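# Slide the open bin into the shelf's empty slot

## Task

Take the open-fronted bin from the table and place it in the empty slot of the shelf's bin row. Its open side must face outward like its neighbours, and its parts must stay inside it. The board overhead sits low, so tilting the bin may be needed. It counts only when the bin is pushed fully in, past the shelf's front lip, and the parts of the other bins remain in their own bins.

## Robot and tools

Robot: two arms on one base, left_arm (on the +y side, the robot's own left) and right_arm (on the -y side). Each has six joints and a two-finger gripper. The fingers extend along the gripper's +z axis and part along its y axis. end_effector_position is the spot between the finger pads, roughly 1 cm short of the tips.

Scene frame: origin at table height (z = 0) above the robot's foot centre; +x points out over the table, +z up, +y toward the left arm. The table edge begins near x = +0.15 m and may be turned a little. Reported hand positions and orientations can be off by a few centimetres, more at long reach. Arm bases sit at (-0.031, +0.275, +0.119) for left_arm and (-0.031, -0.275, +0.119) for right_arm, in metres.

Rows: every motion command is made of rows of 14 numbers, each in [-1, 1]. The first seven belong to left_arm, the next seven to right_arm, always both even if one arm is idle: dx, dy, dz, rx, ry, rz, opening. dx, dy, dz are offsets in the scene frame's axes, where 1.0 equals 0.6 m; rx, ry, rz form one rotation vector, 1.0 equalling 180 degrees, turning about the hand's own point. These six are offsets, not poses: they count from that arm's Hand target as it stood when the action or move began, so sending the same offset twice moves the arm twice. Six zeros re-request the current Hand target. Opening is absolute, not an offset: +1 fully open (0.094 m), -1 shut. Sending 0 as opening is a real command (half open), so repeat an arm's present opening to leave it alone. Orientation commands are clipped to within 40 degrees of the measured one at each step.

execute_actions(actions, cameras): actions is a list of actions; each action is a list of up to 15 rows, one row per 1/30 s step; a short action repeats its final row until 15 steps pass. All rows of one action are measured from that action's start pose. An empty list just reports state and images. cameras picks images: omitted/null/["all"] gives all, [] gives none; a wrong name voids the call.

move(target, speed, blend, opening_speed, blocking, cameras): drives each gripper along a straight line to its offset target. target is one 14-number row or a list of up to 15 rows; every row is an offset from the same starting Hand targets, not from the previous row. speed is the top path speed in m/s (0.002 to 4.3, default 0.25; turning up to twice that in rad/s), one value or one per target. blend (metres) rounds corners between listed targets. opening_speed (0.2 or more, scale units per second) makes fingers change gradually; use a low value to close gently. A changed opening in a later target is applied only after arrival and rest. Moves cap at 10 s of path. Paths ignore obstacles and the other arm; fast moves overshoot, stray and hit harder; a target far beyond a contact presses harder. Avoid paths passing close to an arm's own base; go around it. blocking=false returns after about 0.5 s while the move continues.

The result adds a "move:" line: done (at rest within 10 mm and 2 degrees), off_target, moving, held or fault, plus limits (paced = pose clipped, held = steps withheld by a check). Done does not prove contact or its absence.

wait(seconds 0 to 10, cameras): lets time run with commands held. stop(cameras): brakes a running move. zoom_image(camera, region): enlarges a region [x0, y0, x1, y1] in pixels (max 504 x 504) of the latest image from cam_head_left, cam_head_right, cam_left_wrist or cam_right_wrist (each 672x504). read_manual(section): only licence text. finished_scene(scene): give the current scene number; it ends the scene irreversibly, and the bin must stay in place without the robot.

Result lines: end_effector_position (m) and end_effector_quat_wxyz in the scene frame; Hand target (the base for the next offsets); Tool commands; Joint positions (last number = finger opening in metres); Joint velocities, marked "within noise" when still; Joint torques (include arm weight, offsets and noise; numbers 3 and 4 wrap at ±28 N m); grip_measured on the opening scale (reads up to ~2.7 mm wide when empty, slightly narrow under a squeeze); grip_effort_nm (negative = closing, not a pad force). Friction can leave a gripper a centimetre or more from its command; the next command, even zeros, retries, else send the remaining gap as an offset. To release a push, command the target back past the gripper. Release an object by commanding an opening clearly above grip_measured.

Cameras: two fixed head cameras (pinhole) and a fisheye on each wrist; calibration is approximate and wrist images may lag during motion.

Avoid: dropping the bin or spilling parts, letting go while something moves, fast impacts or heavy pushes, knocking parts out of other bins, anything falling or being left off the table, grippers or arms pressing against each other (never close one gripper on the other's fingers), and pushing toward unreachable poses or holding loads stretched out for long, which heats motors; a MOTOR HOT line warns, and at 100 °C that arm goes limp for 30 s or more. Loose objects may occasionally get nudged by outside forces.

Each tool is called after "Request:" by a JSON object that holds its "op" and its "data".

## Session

Request:
{"op": "execute_actions", "data": {"actions": []}}

Scene clock: 0.00 s.
left_arm: end_effector_position=(+0.4754, +0.6292, +0.2290) grip_measured=+1.000 grip_effort_nm=n/a end_effector_quat_wxyz=(+0.470, +0.010, +0.806, -0.359) | right_arm: end_effector_position=(+0.4504, -0.5658, +0.3632) grip_measured=+1.000 grip_effort_nm=n/a end_effector_quat_wxyz=(+0.255, -0.123, +0.941, +0.184)
Joint positions: left_arm=[1.564 1.874 1.447 -0.92 1.264 0.841 0.094] | right_arm=[-1.391 1.572 1.613 -1.399 -0.611 -0.945 0.094]
Joint velocities: within noise
Joint torques (N m): no reading
Heat: left arm: hottest elbow 32 °C; right arm: hottest shoulder 28 °C.
Hand target: left_arm +0.4806, +0.6354, +0.2388; +0.477, +0.019, +0.806, -0.350 | right_arm +0.4550, -0.5701, +0.3719; +0.262, -0.127, +0.940, +0.176
Tool commands: left_gripper/opening=+1.0 right_gripper/opening=+1.0
camera_calibration:
cam_left_wrist: T_world_to_cam=[[-0.350331, -0.7423, 0.571191, 0.500574], [-0.892672, 0.0799915, -0.443552, 0.482372], [0.283558, -0.665276, -0.690654, 0.564352], [0, 0, 0, 1]] pos_world=[0.44594, 0.708441, 0.317806]
cam_right_wrist: T_world_to_cam=[[0.344646, -0.893716, -0.287213, -0.554837], [-0.927271, -0.371778, 0.0441622, 0.193803], [-0.146248, 0.251104, -0.956848, 0.677562], [0, 0, 0, 1]] pos_world=[0.470022, -0.593953, 0.480408]

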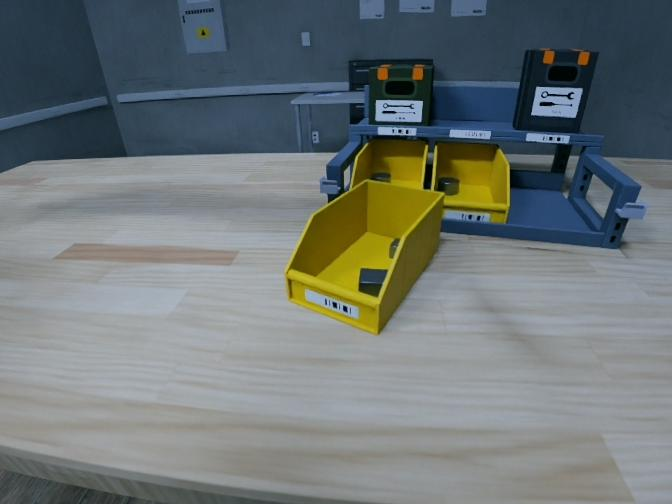

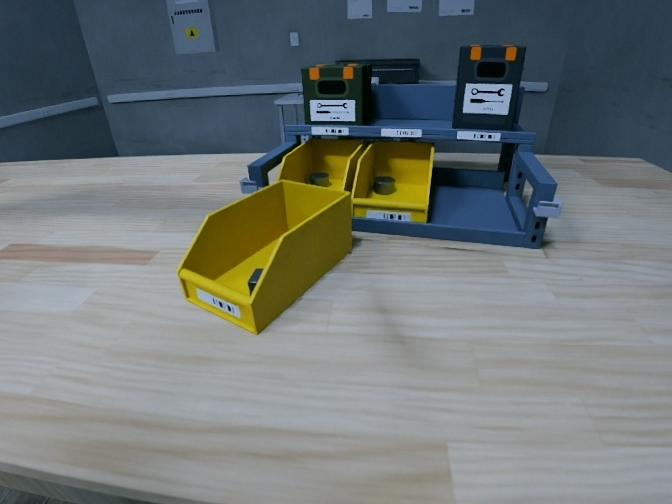

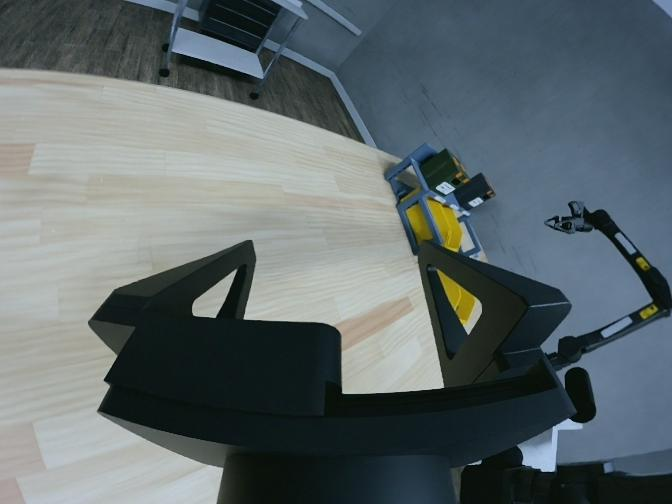

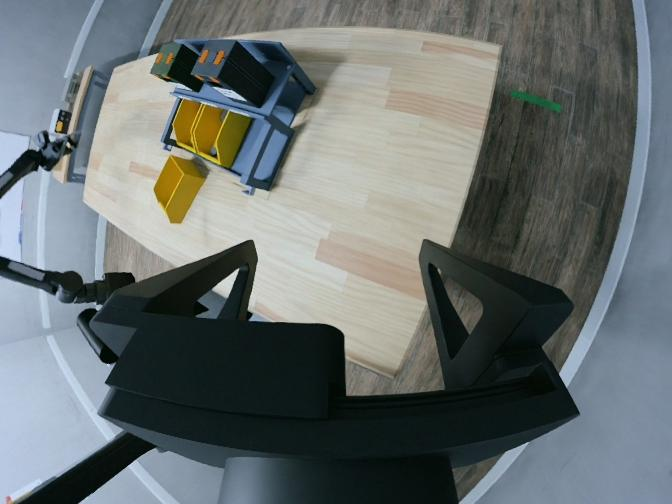

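Request:
{"op": "zoom_image", "data": {"camera": "cam_head_left", "region": [280, 110, 660, 350]}}

Request:
{"op": "zoom_image", "data": {"camera": "cam_head_right", "region": [170, 110, 580, 350]}}

Request:
{"op": "zoom_image", "data": {"camera": "cam_right_wrist", "region": [130, 20, 330, 240]}}

Scaled by 1.326 from the camera's 672x504 image, which has a finer 960x720 frame.

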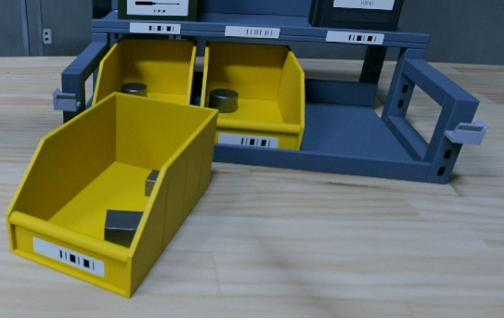

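Scaled by 1.229 from the camera's 672x504 image, which has a finer 960x720 frame.

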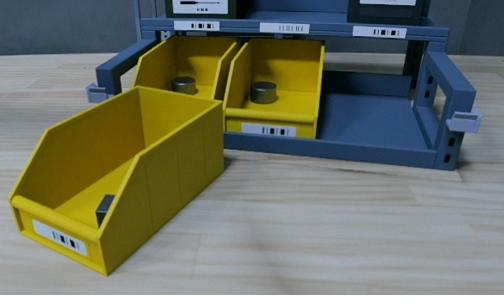

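Scaled by 2.291 from the camera's 672x504 image, which has a finer 960x720 frame.

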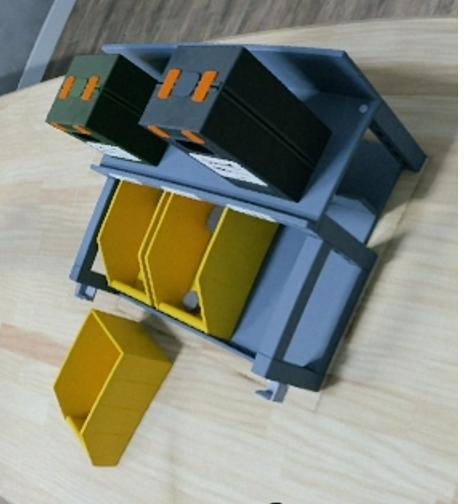

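Request:
{"op": "move", "data": {"target": [0,0,0,0,0,0,1, -0.0167,0.85,-0.02,-0.0832,-0.0257,-0.1133,1], "speed": 0.35, "cameras": ["cam_right_wrist"]}}

Request:
{"op": "zoom_image", "data": {"camera": "cam_right_wrist", "region": [230, 60, 530, 310]}}

Scene clock: 49.70 s.
left_arm: end_effector_position=(+0.4754, +0.6292, +0.2290) grip_measured=+1.000 grip_effort_nm=0.012 end_effector_quat_wxyz=(+0.470, +0.010, +0.806, -0.359) | right_arm: end_effector_position=(+0.4299, -0.0651, +0.3355) grip_measured=+1.000 grip_effort_nm=0.002 end_effector_quat_wxyz=(+0.291, -0.013, +0.957, -0.013)
Joint positions: left_arm=[1.564 1.874 1.447 -0.92 1.264 0.841 0.094] | right_arm=[-0.038 1.361 1.135 -0.829 0.479 0.46 0.094]
Joint velocities: within noise
Joint torques (N m): left_arm=[0.09 -18.73 8.79 0.53 0.68 0] | right_arm=[1.38 -10.87 14.39 0.32 0.27 0.01]
Heat: left arm: hottest elbow 35 °C; right arm: hottest shoulder 32 °C.
Hand target: left_arm +0.4806, +0.6354, +0.2388; +0.477, +0.019, +0.806, -0.350 | right_arm +0.4450, -0.0600, +0.3598; +0.308, +0.001, +0.951, -0.002
Off the commanded pose: left_arm 0.013 m, 2 deg | right_arm 0.029 m, 3 deg.
move: off_target (left_arm, right_arm)
camera_calibration:
cam_right_wrist: T_world_to_cam=[[0.0365086, -0.998902, 0.0293473, -0.0889745], [-0.998501, -0.0352642, 0.0418561, 0.415444], [-0.0407753, -0.0308314, -0.998693, 0.472524], [0, 0, 0, 1]] pos_world=[0.437337, -0.0596579, 0.457129]
Images, in order (width x height): cam_right_wrist 672x504.

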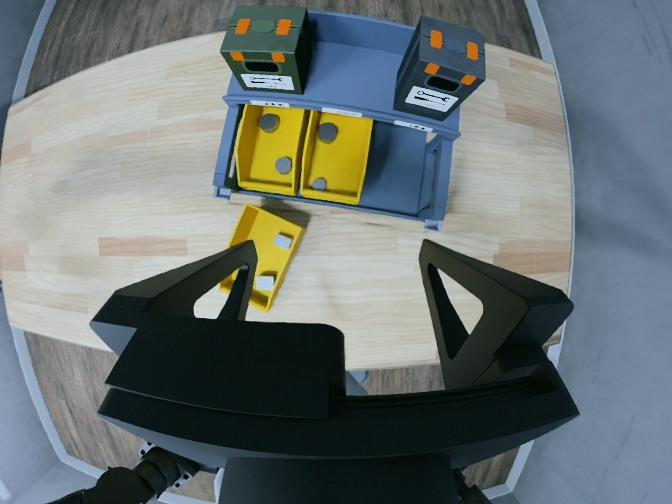

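Scaled by 1.680 from the camera's 672x504 image, which has a finer 960x720 frame.

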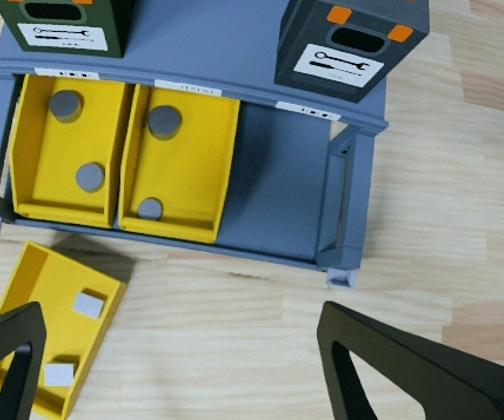

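Request:
{"op": "move", "data": {"target": [0,0,0,0,0,0,1, -0.17,0.257,-0.383,-0.1144,0.1762,0.3541,-0.36], "speed": 0.3, "cameras": ["cam_right_wrist","cam_head_left"]}}

Request:
{"op": "zoom_image", "data": {"camera": "cam_right_wrist", "region": [180, 80, 480, 320]}}

Scene clock: 101.60 s.
left_arm: end_effector_position=(+0.4754, +0.6292, +0.2290) grip_measured=+1.000 grip_effort_nm=0.007 end_effector_quat_wxyz=(+0.470, +0.010, +0.806, -0.359) | right_arm: end_effector_position=(+0.3340, +0.0779, +0.1214) grip_measured=-0.358 grip_effort_nm=-0.110 end_effector_quat_wxyz=(-0.011, -0.536, +0.844, -0.006)
Joint positions: left_arm=[1.564 1.874 1.447 -0.92 1.264 0.841 0.094] | right_arm=[0.132 1.903 1.27 -0.98 0.143 -0.31 0.03]
Joint velocities: within noise
Joint torques (N m): left_arm=[0.03 -18.73 8.81 0.54 0.69 -0.02] | right_arm=[3.02 -15.85 11.04 -0.5 -0.18 -0.25]
Heat: left arm: hottest elbow 37 °C; right arm: hottest elbow 38 °C.
Hand target: left_arm +0.4806, +0.6354, +0.2388; +0.477, +0.019, +0.806, -0.350 | right_arm +0.3431, +0.0941, +0.1301; +0.001, -0.544, +0.839, -0.001
Off the commanded pose: left_arm 0.013 m, 2 deg | right_arm 0.020 m, 2 deg.
move: off_target (left_arm, right_arm)
camera_calibration:
cam_right_wrist: T_world_to_cam=[[0.91115, -0.411776, -0.0156912, -0.268753], [-0.317807, -0.726441, 0.609329, 0.091347], [-0.262306, -0.550204, -0.792762, 0.348803], [0, 0, 0, 1]] pos_world=[0.365398, 0.147605, 0.216641]
Images, in order (width x height): cam_head_left 672x504, cam_right_wrist 672x504.

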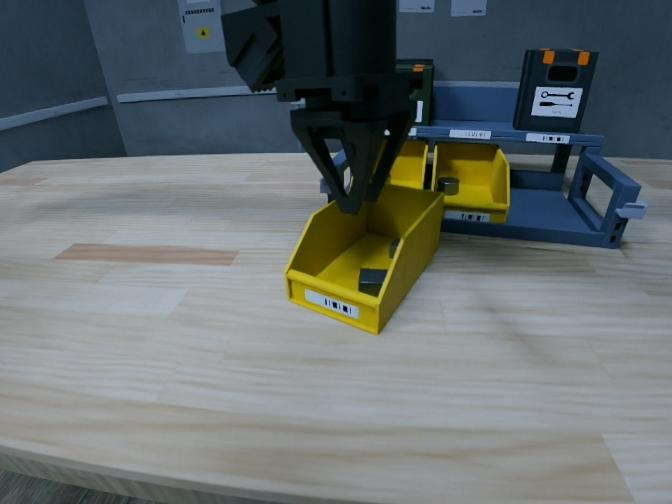

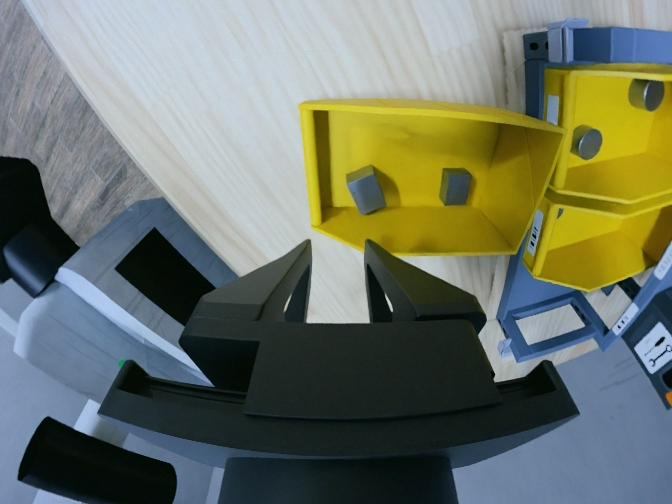

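Scaled by 1.680 from the camera's 672x504 image, which has a finer 960x720 frame.

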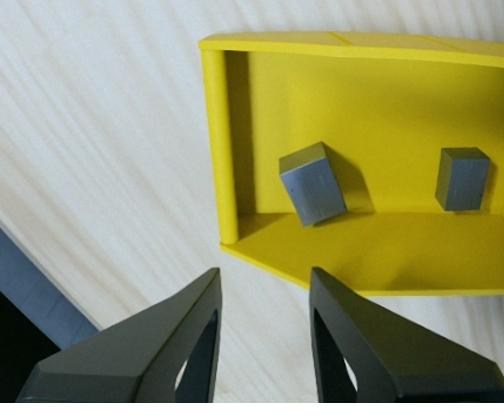

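Request:
{"op": "move", "data": {"target": [0,0,0,0,0,0,1, -0.0243,0.037,-0.085,0,0,0.014,-0.36], "speed": 0.15, "cameras": ["cam_right_wrist"]}}

Request:
{"op": "zoom_image", "data": {"camera": "cam_right_wrist", "region": [220, 80, 460, 320]}}

Scene clock: 124.90 s.
left_arm: end_effector_position=(+0.4754, +0.6292, +0.2290) grip_measured=+1.000 grip_effort_nm=0.007 end_effector_quat_wxyz=(+0.470, +0.010, +0.806, -0.359) | right_arm: end_effector_position=(+0.3203, +0.0998, +0.0735) grip_measured=-0.358 grip_effort_nm=-0.115 end_effector_quat_wxyz=(-0.015, -0.556, +0.831, -0.007)
Joint positions: left_arm=[1.564 1.874 1.447 -0.92 1.264 0.841 0.094] | right_arm=[0.167 2.005 1.27 -0.892 0.142 -0.32 0.03]
Joint velocities: within noise
Joint torques (N m): left_arm=[0.09 -18.78 8.8 0.51 0.69 -0.03] | right_arm=[3.08 -16.03 9.5 0.12 -0.16 -0.27]
Heat: left arm: hottest elbow 37 °C; right arm: hottest elbow 38 °C.
Hand target: left_arm +0.4806, +0.6354, +0.2388; +0.477, +0.019, +0.806, -0.350 | right_arm +0.3286, +0.1162, +0.0790; +0.001, -0.562, +0.827, -0.001
Off the commanded pose: left_arm 0.013 m, 2 deg | right_arm 0.019 m, 2 deg.
move: off_target (left_arm, right_arm)
camera_calibration:
cam_right_wrist: T_world_to_cam=[[0.929068, -0.369396, -0.0194896, -0.257677], [-0.279756, -0.736131, 0.616318, 0.120388], [-0.242012, -0.567149, -0.787256, 0.313981], [0, 0, 0, 1]] pos_world=[0.349066, 0.171511, 0.167965]
Images, in order (width x height): cam_right_wrist 672x504.

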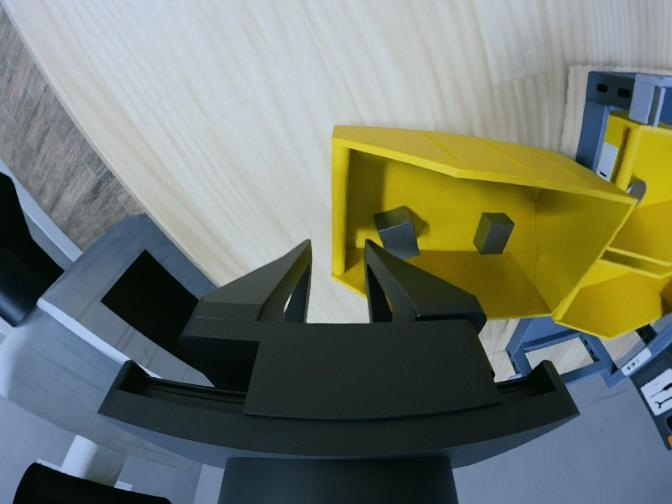

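Scaled by 2.100 from the camera's 672x504 image, which has a finer 960x720 frame.

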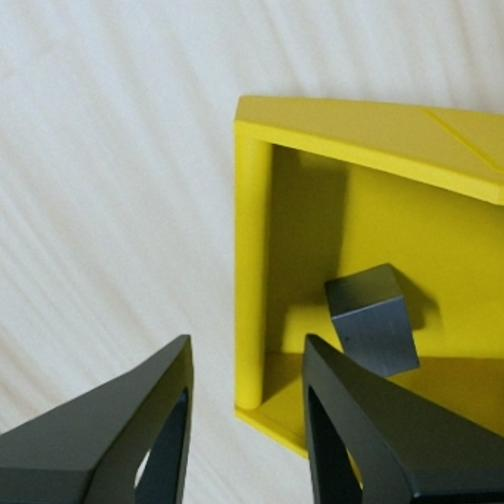

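Request:
{"op": "move", "data": {"target": [0,0,0,0,0,0,1, 0.0033,-0.0013,-0.072,0,0,0,-0.36], "speed": 0.15, "cameras": ["cam_right_wrist"]}}

Request:
{"op": "zoom_image", "data": {"camera": "cam_right_wrist", "region": [220, 80, 460, 320]}}

Scene clock: 143.97 s.
left_arm: end_effector_position=(+0.4754, +0.6292, +0.2290) grip_measured=+1.000 grip_effort_nm=0.012 end_effector_quat_wxyz=(+0.470, +0.010, +0.806, -0.359) | right_arm: end_effector_position=(+0.3218, +0.1092, +0.0363) grip_measured=-0.358 grip_effort_nm=-0.115 end_effector_quat_wxyz=(-0.007, -0.561, +0.828, -0.005)
Joint positions: left_arm=[1.564 1.874 1.447 -0.92 1.264 0.841 0.094] | right_arm=[0.167 2.079 1.27 -0.801 0.142 -0.335 0.03]
Joint velocities: within noise
Joint torques (N m): left_arm=[0.15 -18.73 8.76 0.53 0.69 -0.02] | right_arm=[1.96 -17.32 7.88 0.21 -0.15 -0.23]
Heat: left arm: hottest elbow 37 °C; right arm: hottest elbow 37 °C.
Hand target: left_arm +0.4806, +0.6354, +0.2388; +0.477, +0.019, +0.806, -0.350 | right_arm +0.3306, +0.1154, +0.0358; +0.002, -0.562, +0.827, -0.001
Off the commanded pose: left_arm 0.013 m, 2 deg | right_arm 0.011 m, 1 deg.
move: off_target (left_arm, right_arm)
camera_calibration:
cam_right_wrist: T_world_to_cam=[[0.933815, -0.35748, -0.0140338, -0.259224], [-0.277099, -0.74754, 0.603656, 0.151352], [-0.226286, -0.559815, -0.797121, 0.284932], [0, 0, 0, 1]] pos_world=[0.348483, 0.179983, 0.132123]
Images, in order (width x height): cam_right_wrist 672x504.

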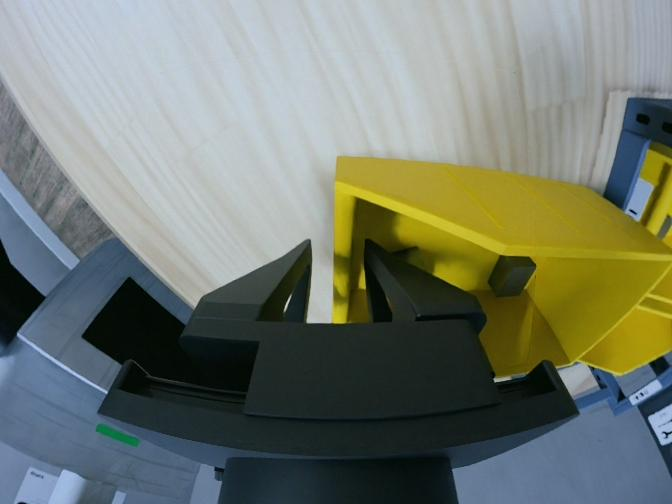

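Scaled by 2.100 from the camera's 672x504 image, which has a finer 960x720 frame.

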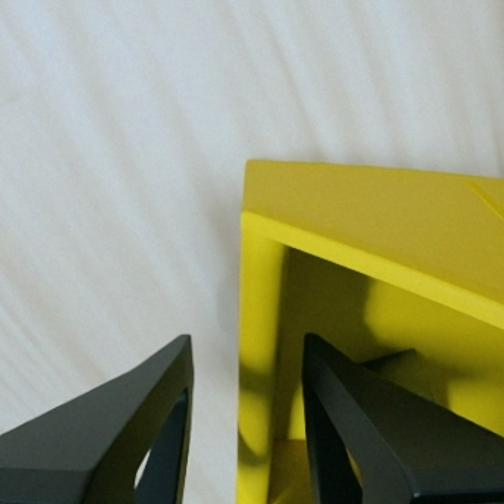

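Request:
{"op": "move", "data": {"target": [0,0,0,0,0,0,1, 0,0,0,0,0,0,-0.95], "speed": 0.1, "opening_speed": 0.35, "cameras": ["cam_right_wrist"]}}

Scene clock: 159.87 s.
left_arm: end_effector_position=(+0.4754, +0.6292, +0.2290) grip_measured=+1.000 grip_effort_nm=0.007 end_effector_quat_wxyz=(+0.470, +0.010, +0.806, -0.359) | right_arm: end_effector_position=(+0.3218, +0.1093, +0.0363) grip_measured=-0.799 grip_effort_nm=-1.023 end_effector_quat_wxyz=(-0.007, -0.561, +0.828, -0.005)
Joint positions: left_arm=[1.564 1.874 1.447 -0.92 1.264 0.841 0.094] | right_arm=[0.167 2.079 1.27 -0.801 0.142 -0.336 0.009]
Joint velocities: within noise
Joint torques (N m): left_arm=[0.15 -18.61 8.79 0.51 0.68 -0.01] | right_arm=[2.14 -16.91 7.9 0.18 -0.15 -0.22]
Heat: left arm: hottest elbow 37 °C; right arm: hottest elbow 36 °C.
Hand target: left_arm +0.4806, +0.6354, +0.2388; +0.477, +0.019, +0.806, -0.350 | right_arm +0.3306, +0.1154, +0.0358; +0.001, -0.562, +0.827, -0.001
Off the commanded pose: left_arm 0.013 m, 2 deg | right_arm 0.011 m, 1 deg.
move: off_target (left_arm, right_arm)
camera_calibration:
cam_right_wrist: T_world_to_cam=[[0.934078, -0.356796, -0.0139262, -0.259419], [-0.276696, -0.747928, 0.60336, 0.151395], [-0.225692, -0.559732, -0.797347, 0.284795], [0, 0, 0, 1]] pos_world=[0.348484, 0.180082, 0.132122]
Images, in order (width x height): cam_right_wrist 672x504.

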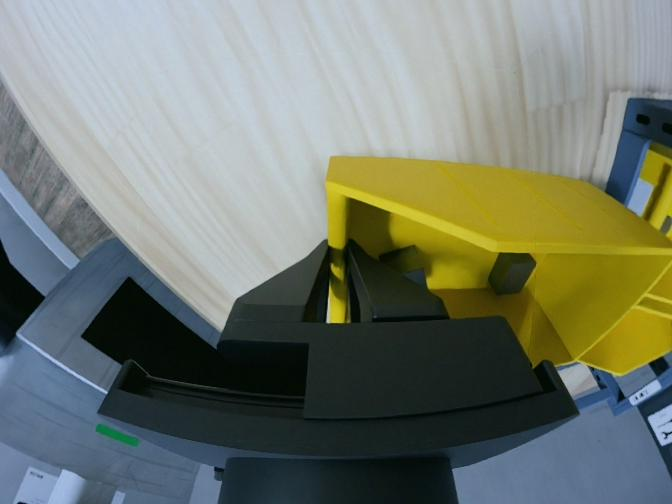

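Request:
{"op": "move", "data": {"target": [[0,0,0,0,0,0,1, -0.033,0,0.17,0,0,0,-0.95],[0,0,0,0,0,0,1, -0.0127,-0.4207,0.187,0,0,0.081,-0.95]], "speed": [0.12, 0.2], "blend": [0.02, 0]}}

Request:
{"op": "zoom_image", "data": {"camera": "cam_right_wrist", "region": [230, 80, 500, 330]}}

Scene clock: 197.87 s.
left_arm: end_effector_position=(+0.4754, +0.6292, +0.2290) grip_measured=+1.000 grip_effort_nm=0.012 end_effector_quat_wxyz=(+0.470, +0.010, +0.806, -0.359) | right_arm: end_effector_position=(+0.3130, -0.1364, +0.1362) grip_measured=-0.801 grip_effort_nm=-1.033 end_effector_quat_wxyz=(-0.022, -0.663, +0.748, +0.007)
Joint positions: left_arm=[1.564 1.874 1.447 -0.92 1.264 0.841 0.094] | right_arm=[-0.231 1.524 0.861 -0.921 0.133 -0.993 0.009]
Joint velocities: within noise
Joint torques (N m): left_arm=[0.21 -18.84 8.76 0.53 0.68 -0.02] | right_arm=[0.85 -13.63 6.9 0.28 -0.02 -0.21]
Heat: left arm: hottest elbow 37 °C; right arm: hottest elbow 34 °C.
Hand target: left_arm +0.4806, +0.6354, +0.2388; +0.477, +0.019, +0.806, -0.350 | right_arm +0.3229, -0.1370, +0.1480; +0.002, -0.663, +0.749, -0.001
Off the commanded pose: left_arm 0.013 m, 2 deg | right_arm 0.015 m, 3 deg.
move: off_target (left_arm, right_arm)
camera_calibration:
cam_left_wrist: T_world_to_cam=[[-0.350331, -0.7423, 0.571191, 0.500574], [-0.892672, 0.0799915, -0.443552, 0.482372], [0.283558, -0.665276, -0.690654, 0.564352], [0, 0, 0, 1]] pos_world=[0.44594, 0.708441, 0.317806]
cam_right_wrist: T_world_to_cam=[[0.993042, -0.105047, -0.0532161, -0.316272], [-0.0512514, -0.792415, 0.607825, -0.172261], [-0.106019, -0.600869, -0.792286, 0.18114], [0, 0, 0, 1]] pos_world=[0.324448, -0.0608846, 0.231389]

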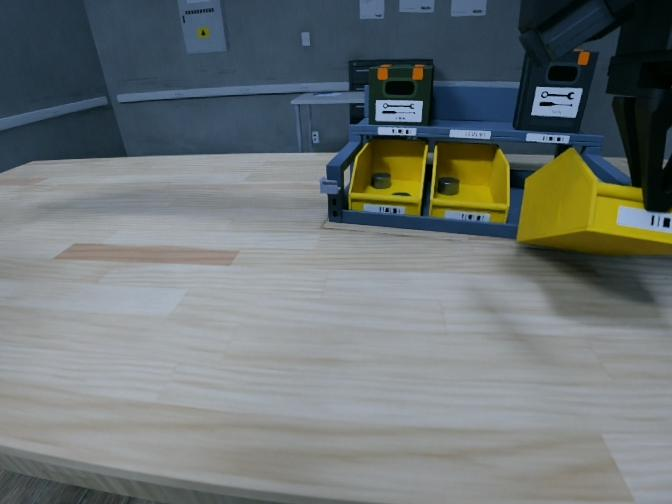

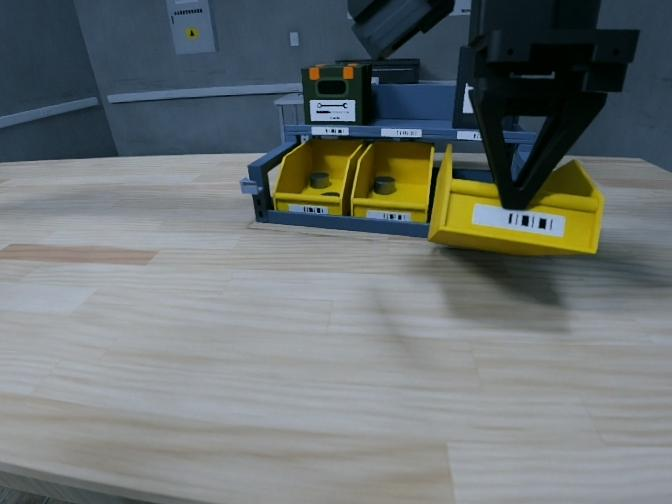

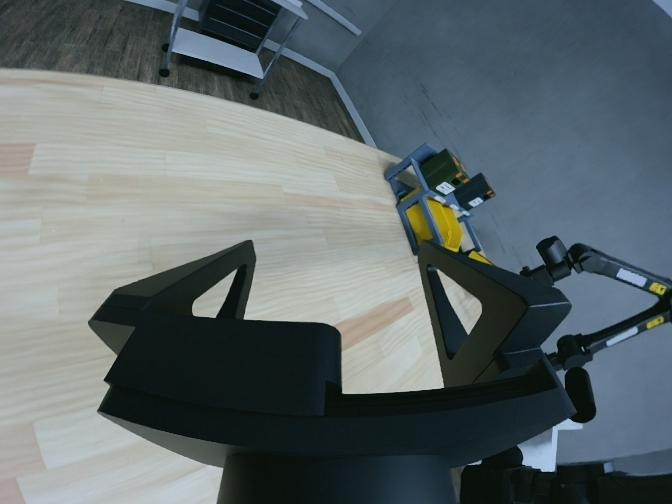

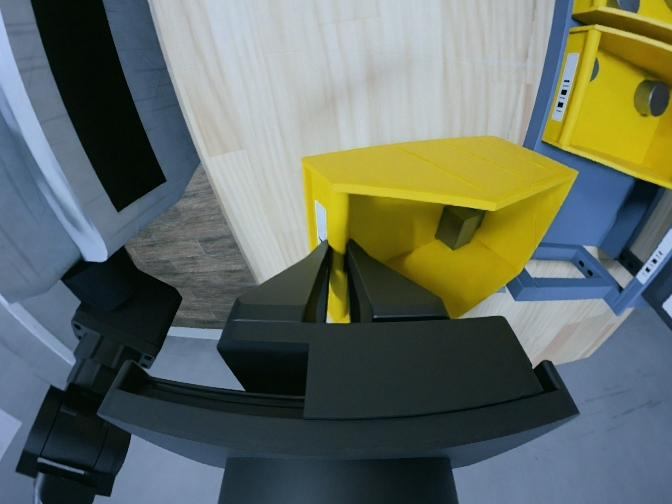

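Scaled by 1.867 from the camera's 672x504 image, which has a finer 960x720 frame.

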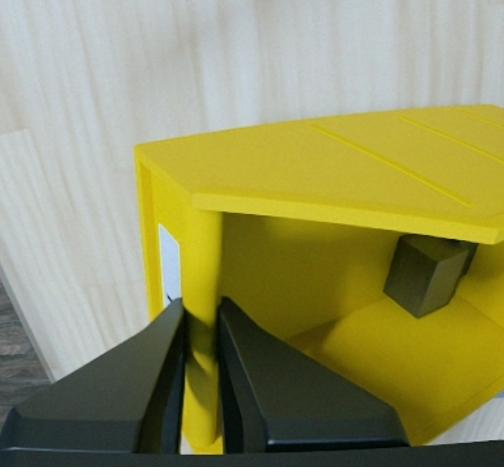

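Request:
{"op": "zoom_image", "data": {"camera": "cam_head_right", "region": [400, 120, 640, 300]}}

Request:
{"op": "zoom_image", "data": {"camera": "cam_head_left", "region": [492, 120, 672, 280]}}

Scaled by 2.100 from the camera's 672x504 image, which has a finer 960x720 frame.

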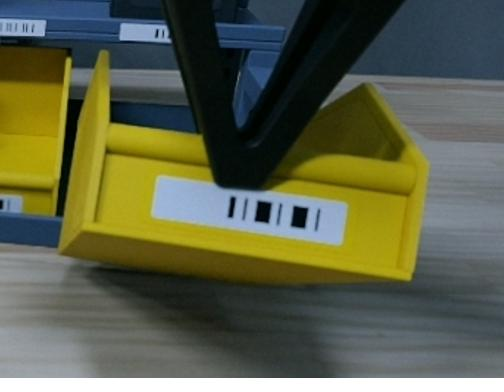

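Scaled by 2.800 from the camera's 672x504 image, which has a finer 960x720 frame.

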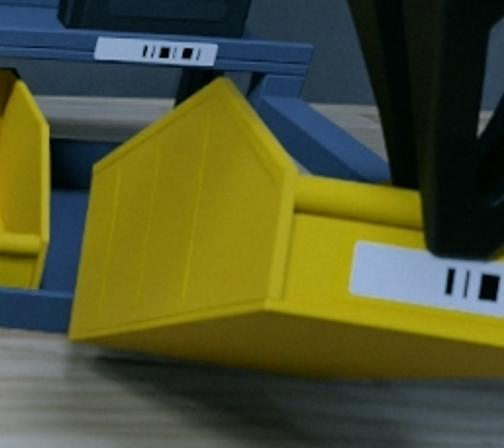

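Request:
{"op": "move", "data": {"target": [0,0,0,0,0,0,1, -0.02,0,-0.175,0,-0.01,0,-0.95], "speed": 0.12, "cameras": ["cam_right_wrist","cam_head_right"]}}

Request:
{"op": "zoom_image", "data": {"camera": "cam_head_right", "region": [400, 120, 640, 300]}}

Scene clock: 233.70 s.
left_arm: end_effector_position=(+0.4754, +0.6292, +0.2290) grip_measured=+1.000 grip_effort_nm=0.012 end_effector_quat_wxyz=(+0.470, +0.010, +0.806, -0.359) | right_arm: end_effector_position=(+0.3099, -0.1315, +0.0484) grip_measured=-0.803 grip_effort_nm=-1.028 end_effector_quat_wxyz=(+0.016, -0.664, +0.748, -0.011)
Joint positions: left_arm=[1.564 1.874 1.447 -0.92 1.264 0.841 0.094] | right_arm=[-0.241 1.685 0.734 -0.548 0.147 -1.015 0.009]
Joint velocities: within noise
Joint torques (N m): left_arm=[0.15 -18.61 8.81 0.53 0.7 -0.01] | right_arm=[0.26 -10.87 4.62 0.32 -0.1 -0.23]
Heat: left arm: hottest elbow 38 °C; right arm: hottest shoulder 33 °C.
Hand target: left_arm +0.4806, +0.6354, +0.2388; +0.477, +0.019, +0.806, -0.350 | right_arm +0.3110, -0.1369, +0.0430; +0.014, -0.662, +0.749, -0.012
Off the commanded pose: left_arm 0.013 m, 2 deg | right_arm 0.008 m, 0 deg.
move: off_target (left_arm)
camera_calibration:
cam_right_wrist: T_world_to_cam=[[0.994237, -0.104169, 0.0253148, -0.321392], [-0.0993384, -0.806496, 0.582835, -0.100894], [-0.0402969, -0.581991, -0.812196, 0.0973588], [0, 0, 0, 1]] pos_world=[0.31344, -0.0581879, 0.146015]
Images, in order (width x height): cam_head_right 672x504, cam_right_wrist 672x504.

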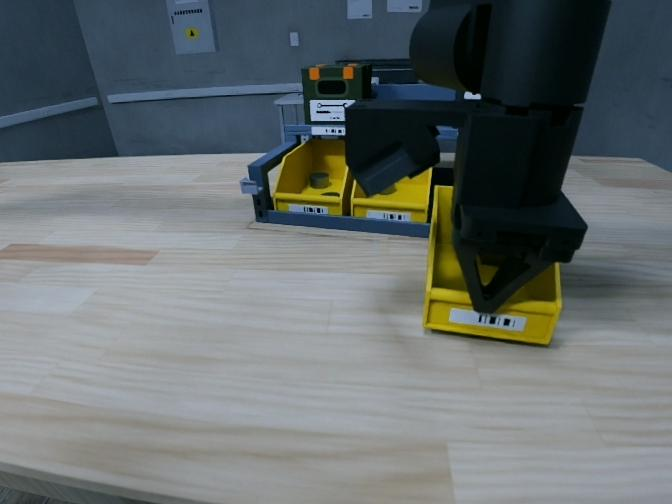

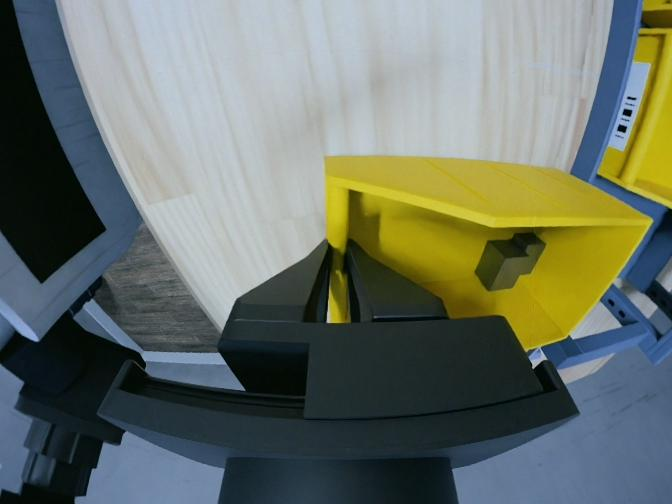

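Scaled by 2.100 from the camera's 672x504 image, which has a finer 960x720 frame.

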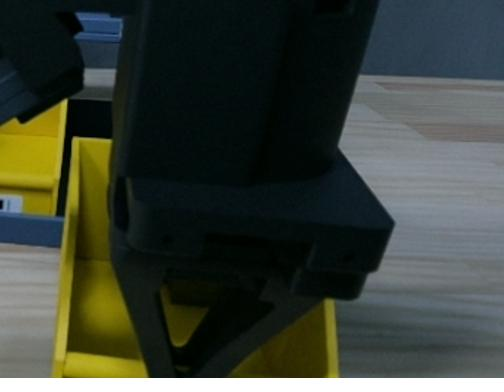

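Request:
{"op": "move", "data": {"target": [0,0,0,0,0,0,1, 0,0,-0.022,0,0,0,-0.95], "speed": 0.08, "cameras": ["cam_right_wrist","cam_head_right"]}}

Scene clock: 240.17 s.
left_arm: end_effector_position=(+0.4754, +0.6292, +0.2290) grip_measured=+1.000 grip_effort_nm=0.012 end_effector_quat_wxyz=(+0.470, +0.010, +0.806, -0.359) | right_arm: end_effector_position=(+0.3133, -0.1305, +0.0375) grip_measured=-0.803 grip_effort_nm=-1.023 end_effector_quat_wxyz=(+0.020, -0.662, +0.749, -0.013)
Joint positions: left_arm=[1.564 1.874 1.447 -0.92 1.264 0.841 0.094] | right_arm=[-0.246 1.718 0.734 -0.507 0.148 -1.018 0.009]
Joint velocities: within noise
Joint torques (N m): left_arm=[0.32 -18.73 8.79 0.54 0.69 -0.01] | right_arm=[0.32 -10.87 3.96 0.17 -0.16 -0.25]
Heat: left arm: hottest elbow 38 °C; right arm: hottest shoulder 33 °C.
Hand target: left_arm +0.4806, +0.6354, +0.2388; +0.477, +0.019, +0.806, -0.350 | right_arm +0.3110, -0.1370, +0.0298; +0.013, -0.662, +0.749, -0.012
Off the commanded pose: left_arm 0.013 m, 2 deg | right_arm 0.010 m, 1 deg.
move: off_target (left_arm)
camera_calibration:
cam_right_wrist: T_world_to_cam=[[0.993661, -0.107405, 0.0331906, -0.324894], [-0.106661, -0.807487, 0.580162, -0.0911817], [-0.0355116, -0.580025, -0.813824, 0.0879973], [0, 0, 0, 1]] pos_world=[0.316234, -0.0574829, 0.135298]
Images, in order (width x height): cam_head_right 672x504, cam_right_wrist 672x504.

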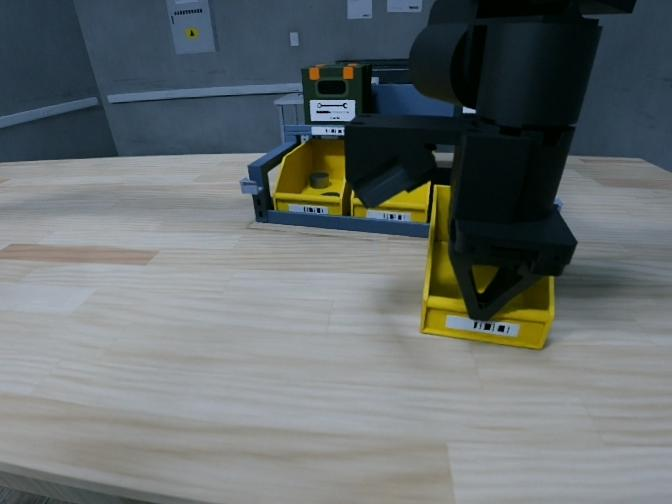

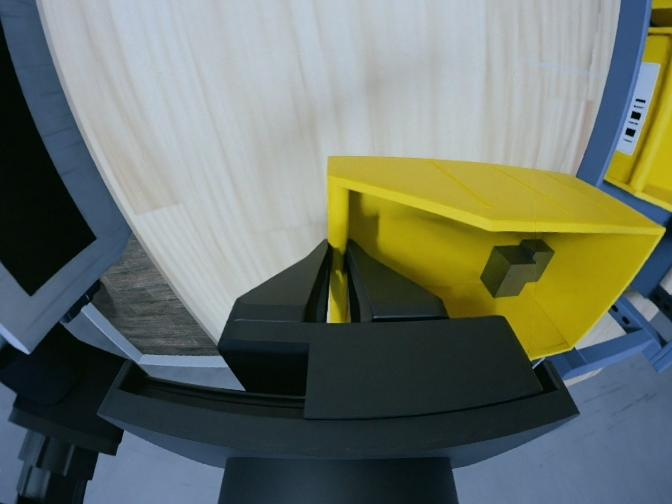

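Request:
{"op": "move", "data": {"target": [[0,0,0,0,0,0,1, 0,0,0,0,0,0,-0.48],[0,0,0,0,0,0,1, -0.002,-0.02,-0.012,0,0.008,0,-0.48]], "speed": 0.08, "opening_speed": 0.5, "cameras": ["cam_right_wrist","cam_head_right"]}}

Request:
{"op": "zoom_image", "data": {"camera": "cam_right_wrist", "region": [240, 110, 460, 330]}}

Scene clock: 257.47 s.
left_arm: end_effector_position=(+0.4754, +0.6292, +0.2290) grip_measured=+1.000 grip_effort_nm=0.007 end_effector_quat_wxyz=(+0.470, +0.010, +0.806, -0.359) | right_arm: end_effector_position=(+0.3145, -0.1429, +0.0306) grip_measured=-0.482 grip_effort_nm=0.120 end_effector_quat_wxyz=(+0.012, -0.662, +0.749, -0.007)
Joint positions: left_arm=[1.564 1.874 1.447 -0.92 1.264 0.841 0.094] | right_arm=[-0.284 1.733 0.734 -0.506 0.138 -1.053 0.024]
Joint velocities: within noise
Joint torques (N m): left_arm=[0.26 -18.9 8.79 0.54 0.68 0] | right_arm=[0.5 -10.99 3.55 0.2 -0.25 -0.23]
Heat: left arm: hottest elbow 38 °C; right arm: hottest shoulder 32 °C.
Hand target: left_arm +0.4806, +0.6354, +0.2388; +0.477, +0.019, +0.806, -0.350 | right_arm +0.3097, -0.1489, +0.0226; +0.004, -0.663, +0.749, -0.003
Off the commanded pose: left_arm 0.013 m, 2 deg | right_arm 0.011 m, 1 deg.
move: off_target (left_arm, right_arm)
camera_calibration:
cam_right_wrist: T_world_to_cam=[[0.99409, -0.107796, 0.0128652, -0.326816], [-0.0950277, -0.806737, 0.58322, -0.100661], [-0.0524898, -0.580995, -0.812213, 0.0803], [0, 0, 0, 1]] pos_world=[0.319534, -0.0697822, 0.128133]
Images, in order (width x height): cam_head_right 672x504, cam_right_wrist 672x504.

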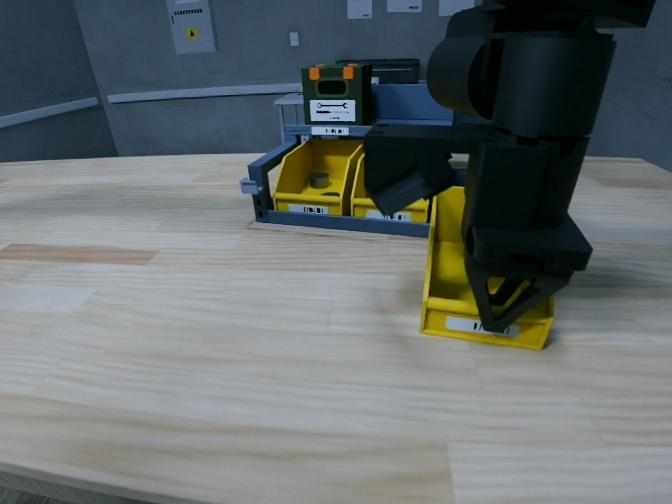

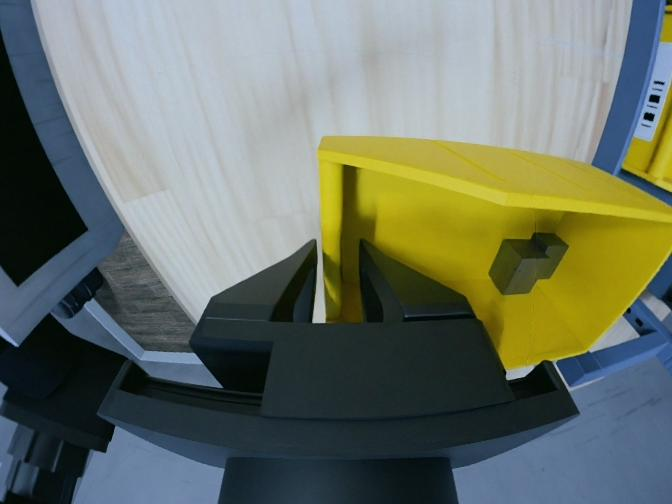

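Scaled by 2.291 from the camera's 672x504 image, which has a finer 960x720 frame.

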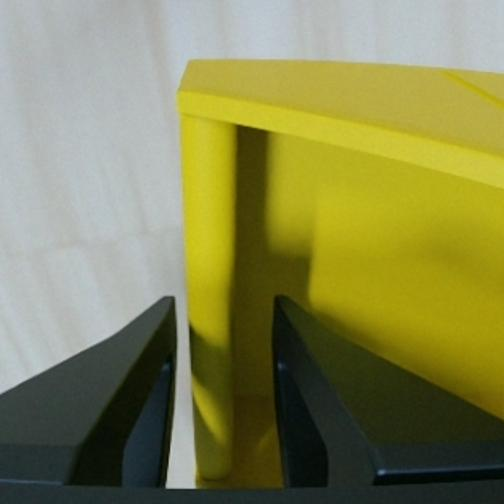

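Request:
{"op": "move", "data": {"target": [[0,0,0,0,0,0,1, 0,0.0,-0.013,0,0,0,-0.48],[0,0,0,0,0,0,1, 0,0,-0.013,0,0,0,-0.95]], "speed": 0.08, "opening_speed": 0.35, "cameras": ["cam_right_wrist"]}}

Request:
{"op": "zoom_image", "data": {"camera": "cam_right_wrist", "region": [240, 110, 460, 330]}}

Scene clock: 269.10 s.
left_arm: end_effector_position=(+0.4754, +0.6292, +0.2290) grip_measured=+1.000 grip_effort_nm=0.012 end_effector_quat_wxyz=(+0.470, +0.010, +0.806, -0.359) | right_arm: end_effector_position=(+0.3118, -0.1432, +0.0218) grip_measured=-0.806 grip_effort_nm=-1.033 end_effector_quat_wxyz=(+0.010, -0.663, +0.748, -0.005)
Joint positions: left_arm=[1.564 1.874 1.447 -0.92 1.264 0.841 0.094] | right_arm=[-0.286 1.756 0.729 -0.483 0.136 -1.057 0.009]
Joint velocities: within noise
Joint torques (N m): left_arm=[0.21 -18.73 8.8 0.53 0.68 -0.02] | right_arm=[0.5 -11.11 3.7 0.24 -0.19 -0.24]
Heat: left arm: hottest elbow 38 °C; right arm: hottest shoulder 31 °C.
Hand target: left_arm +0.4806, +0.6354, +0.2388; +0.477, +0.019, +0.806, -0.350 | right_arm +0.3096, -0.1489, +0.0147; +0.004, -0.663, +0.749, -0.003
Off the commanded pose: left_arm 0.013 m, 2 deg | right_arm 0.009 m, 1 deg.
move: off_target (left_arm); target 2's new opening was sent with right_arm's hand 0.012 m and 1 deg from that target
camera_calibration:
cam_right_wrist: T_world_to_cam=[[0.994434, -0.105113, 0.00726403, -0.323697], [-0.0895105, -0.80643, 0.584515, -0.097801], [-0.0555822, -0.581912, -0.81135, 0.0737363], [0, 0, 0, 1]] pos_world=[0.317239, -0.0699864, 0.119343]
Images, in order (width x height): cam_right_wrist 672x504.

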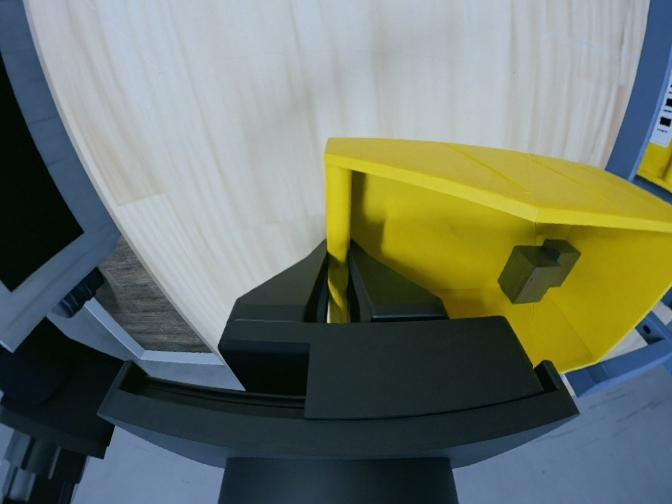

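Scaled by 2.291 from the camera's 672x504 image, which has a finer 960x720 frame.

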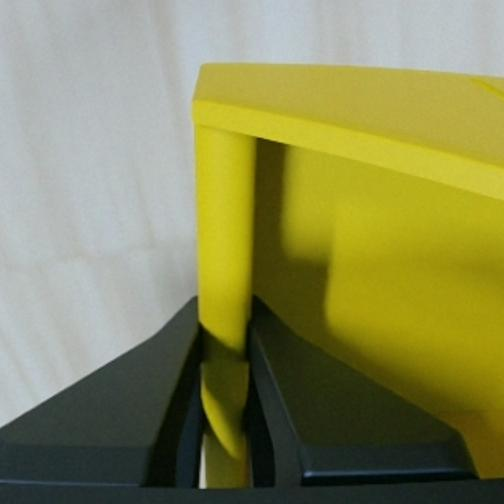

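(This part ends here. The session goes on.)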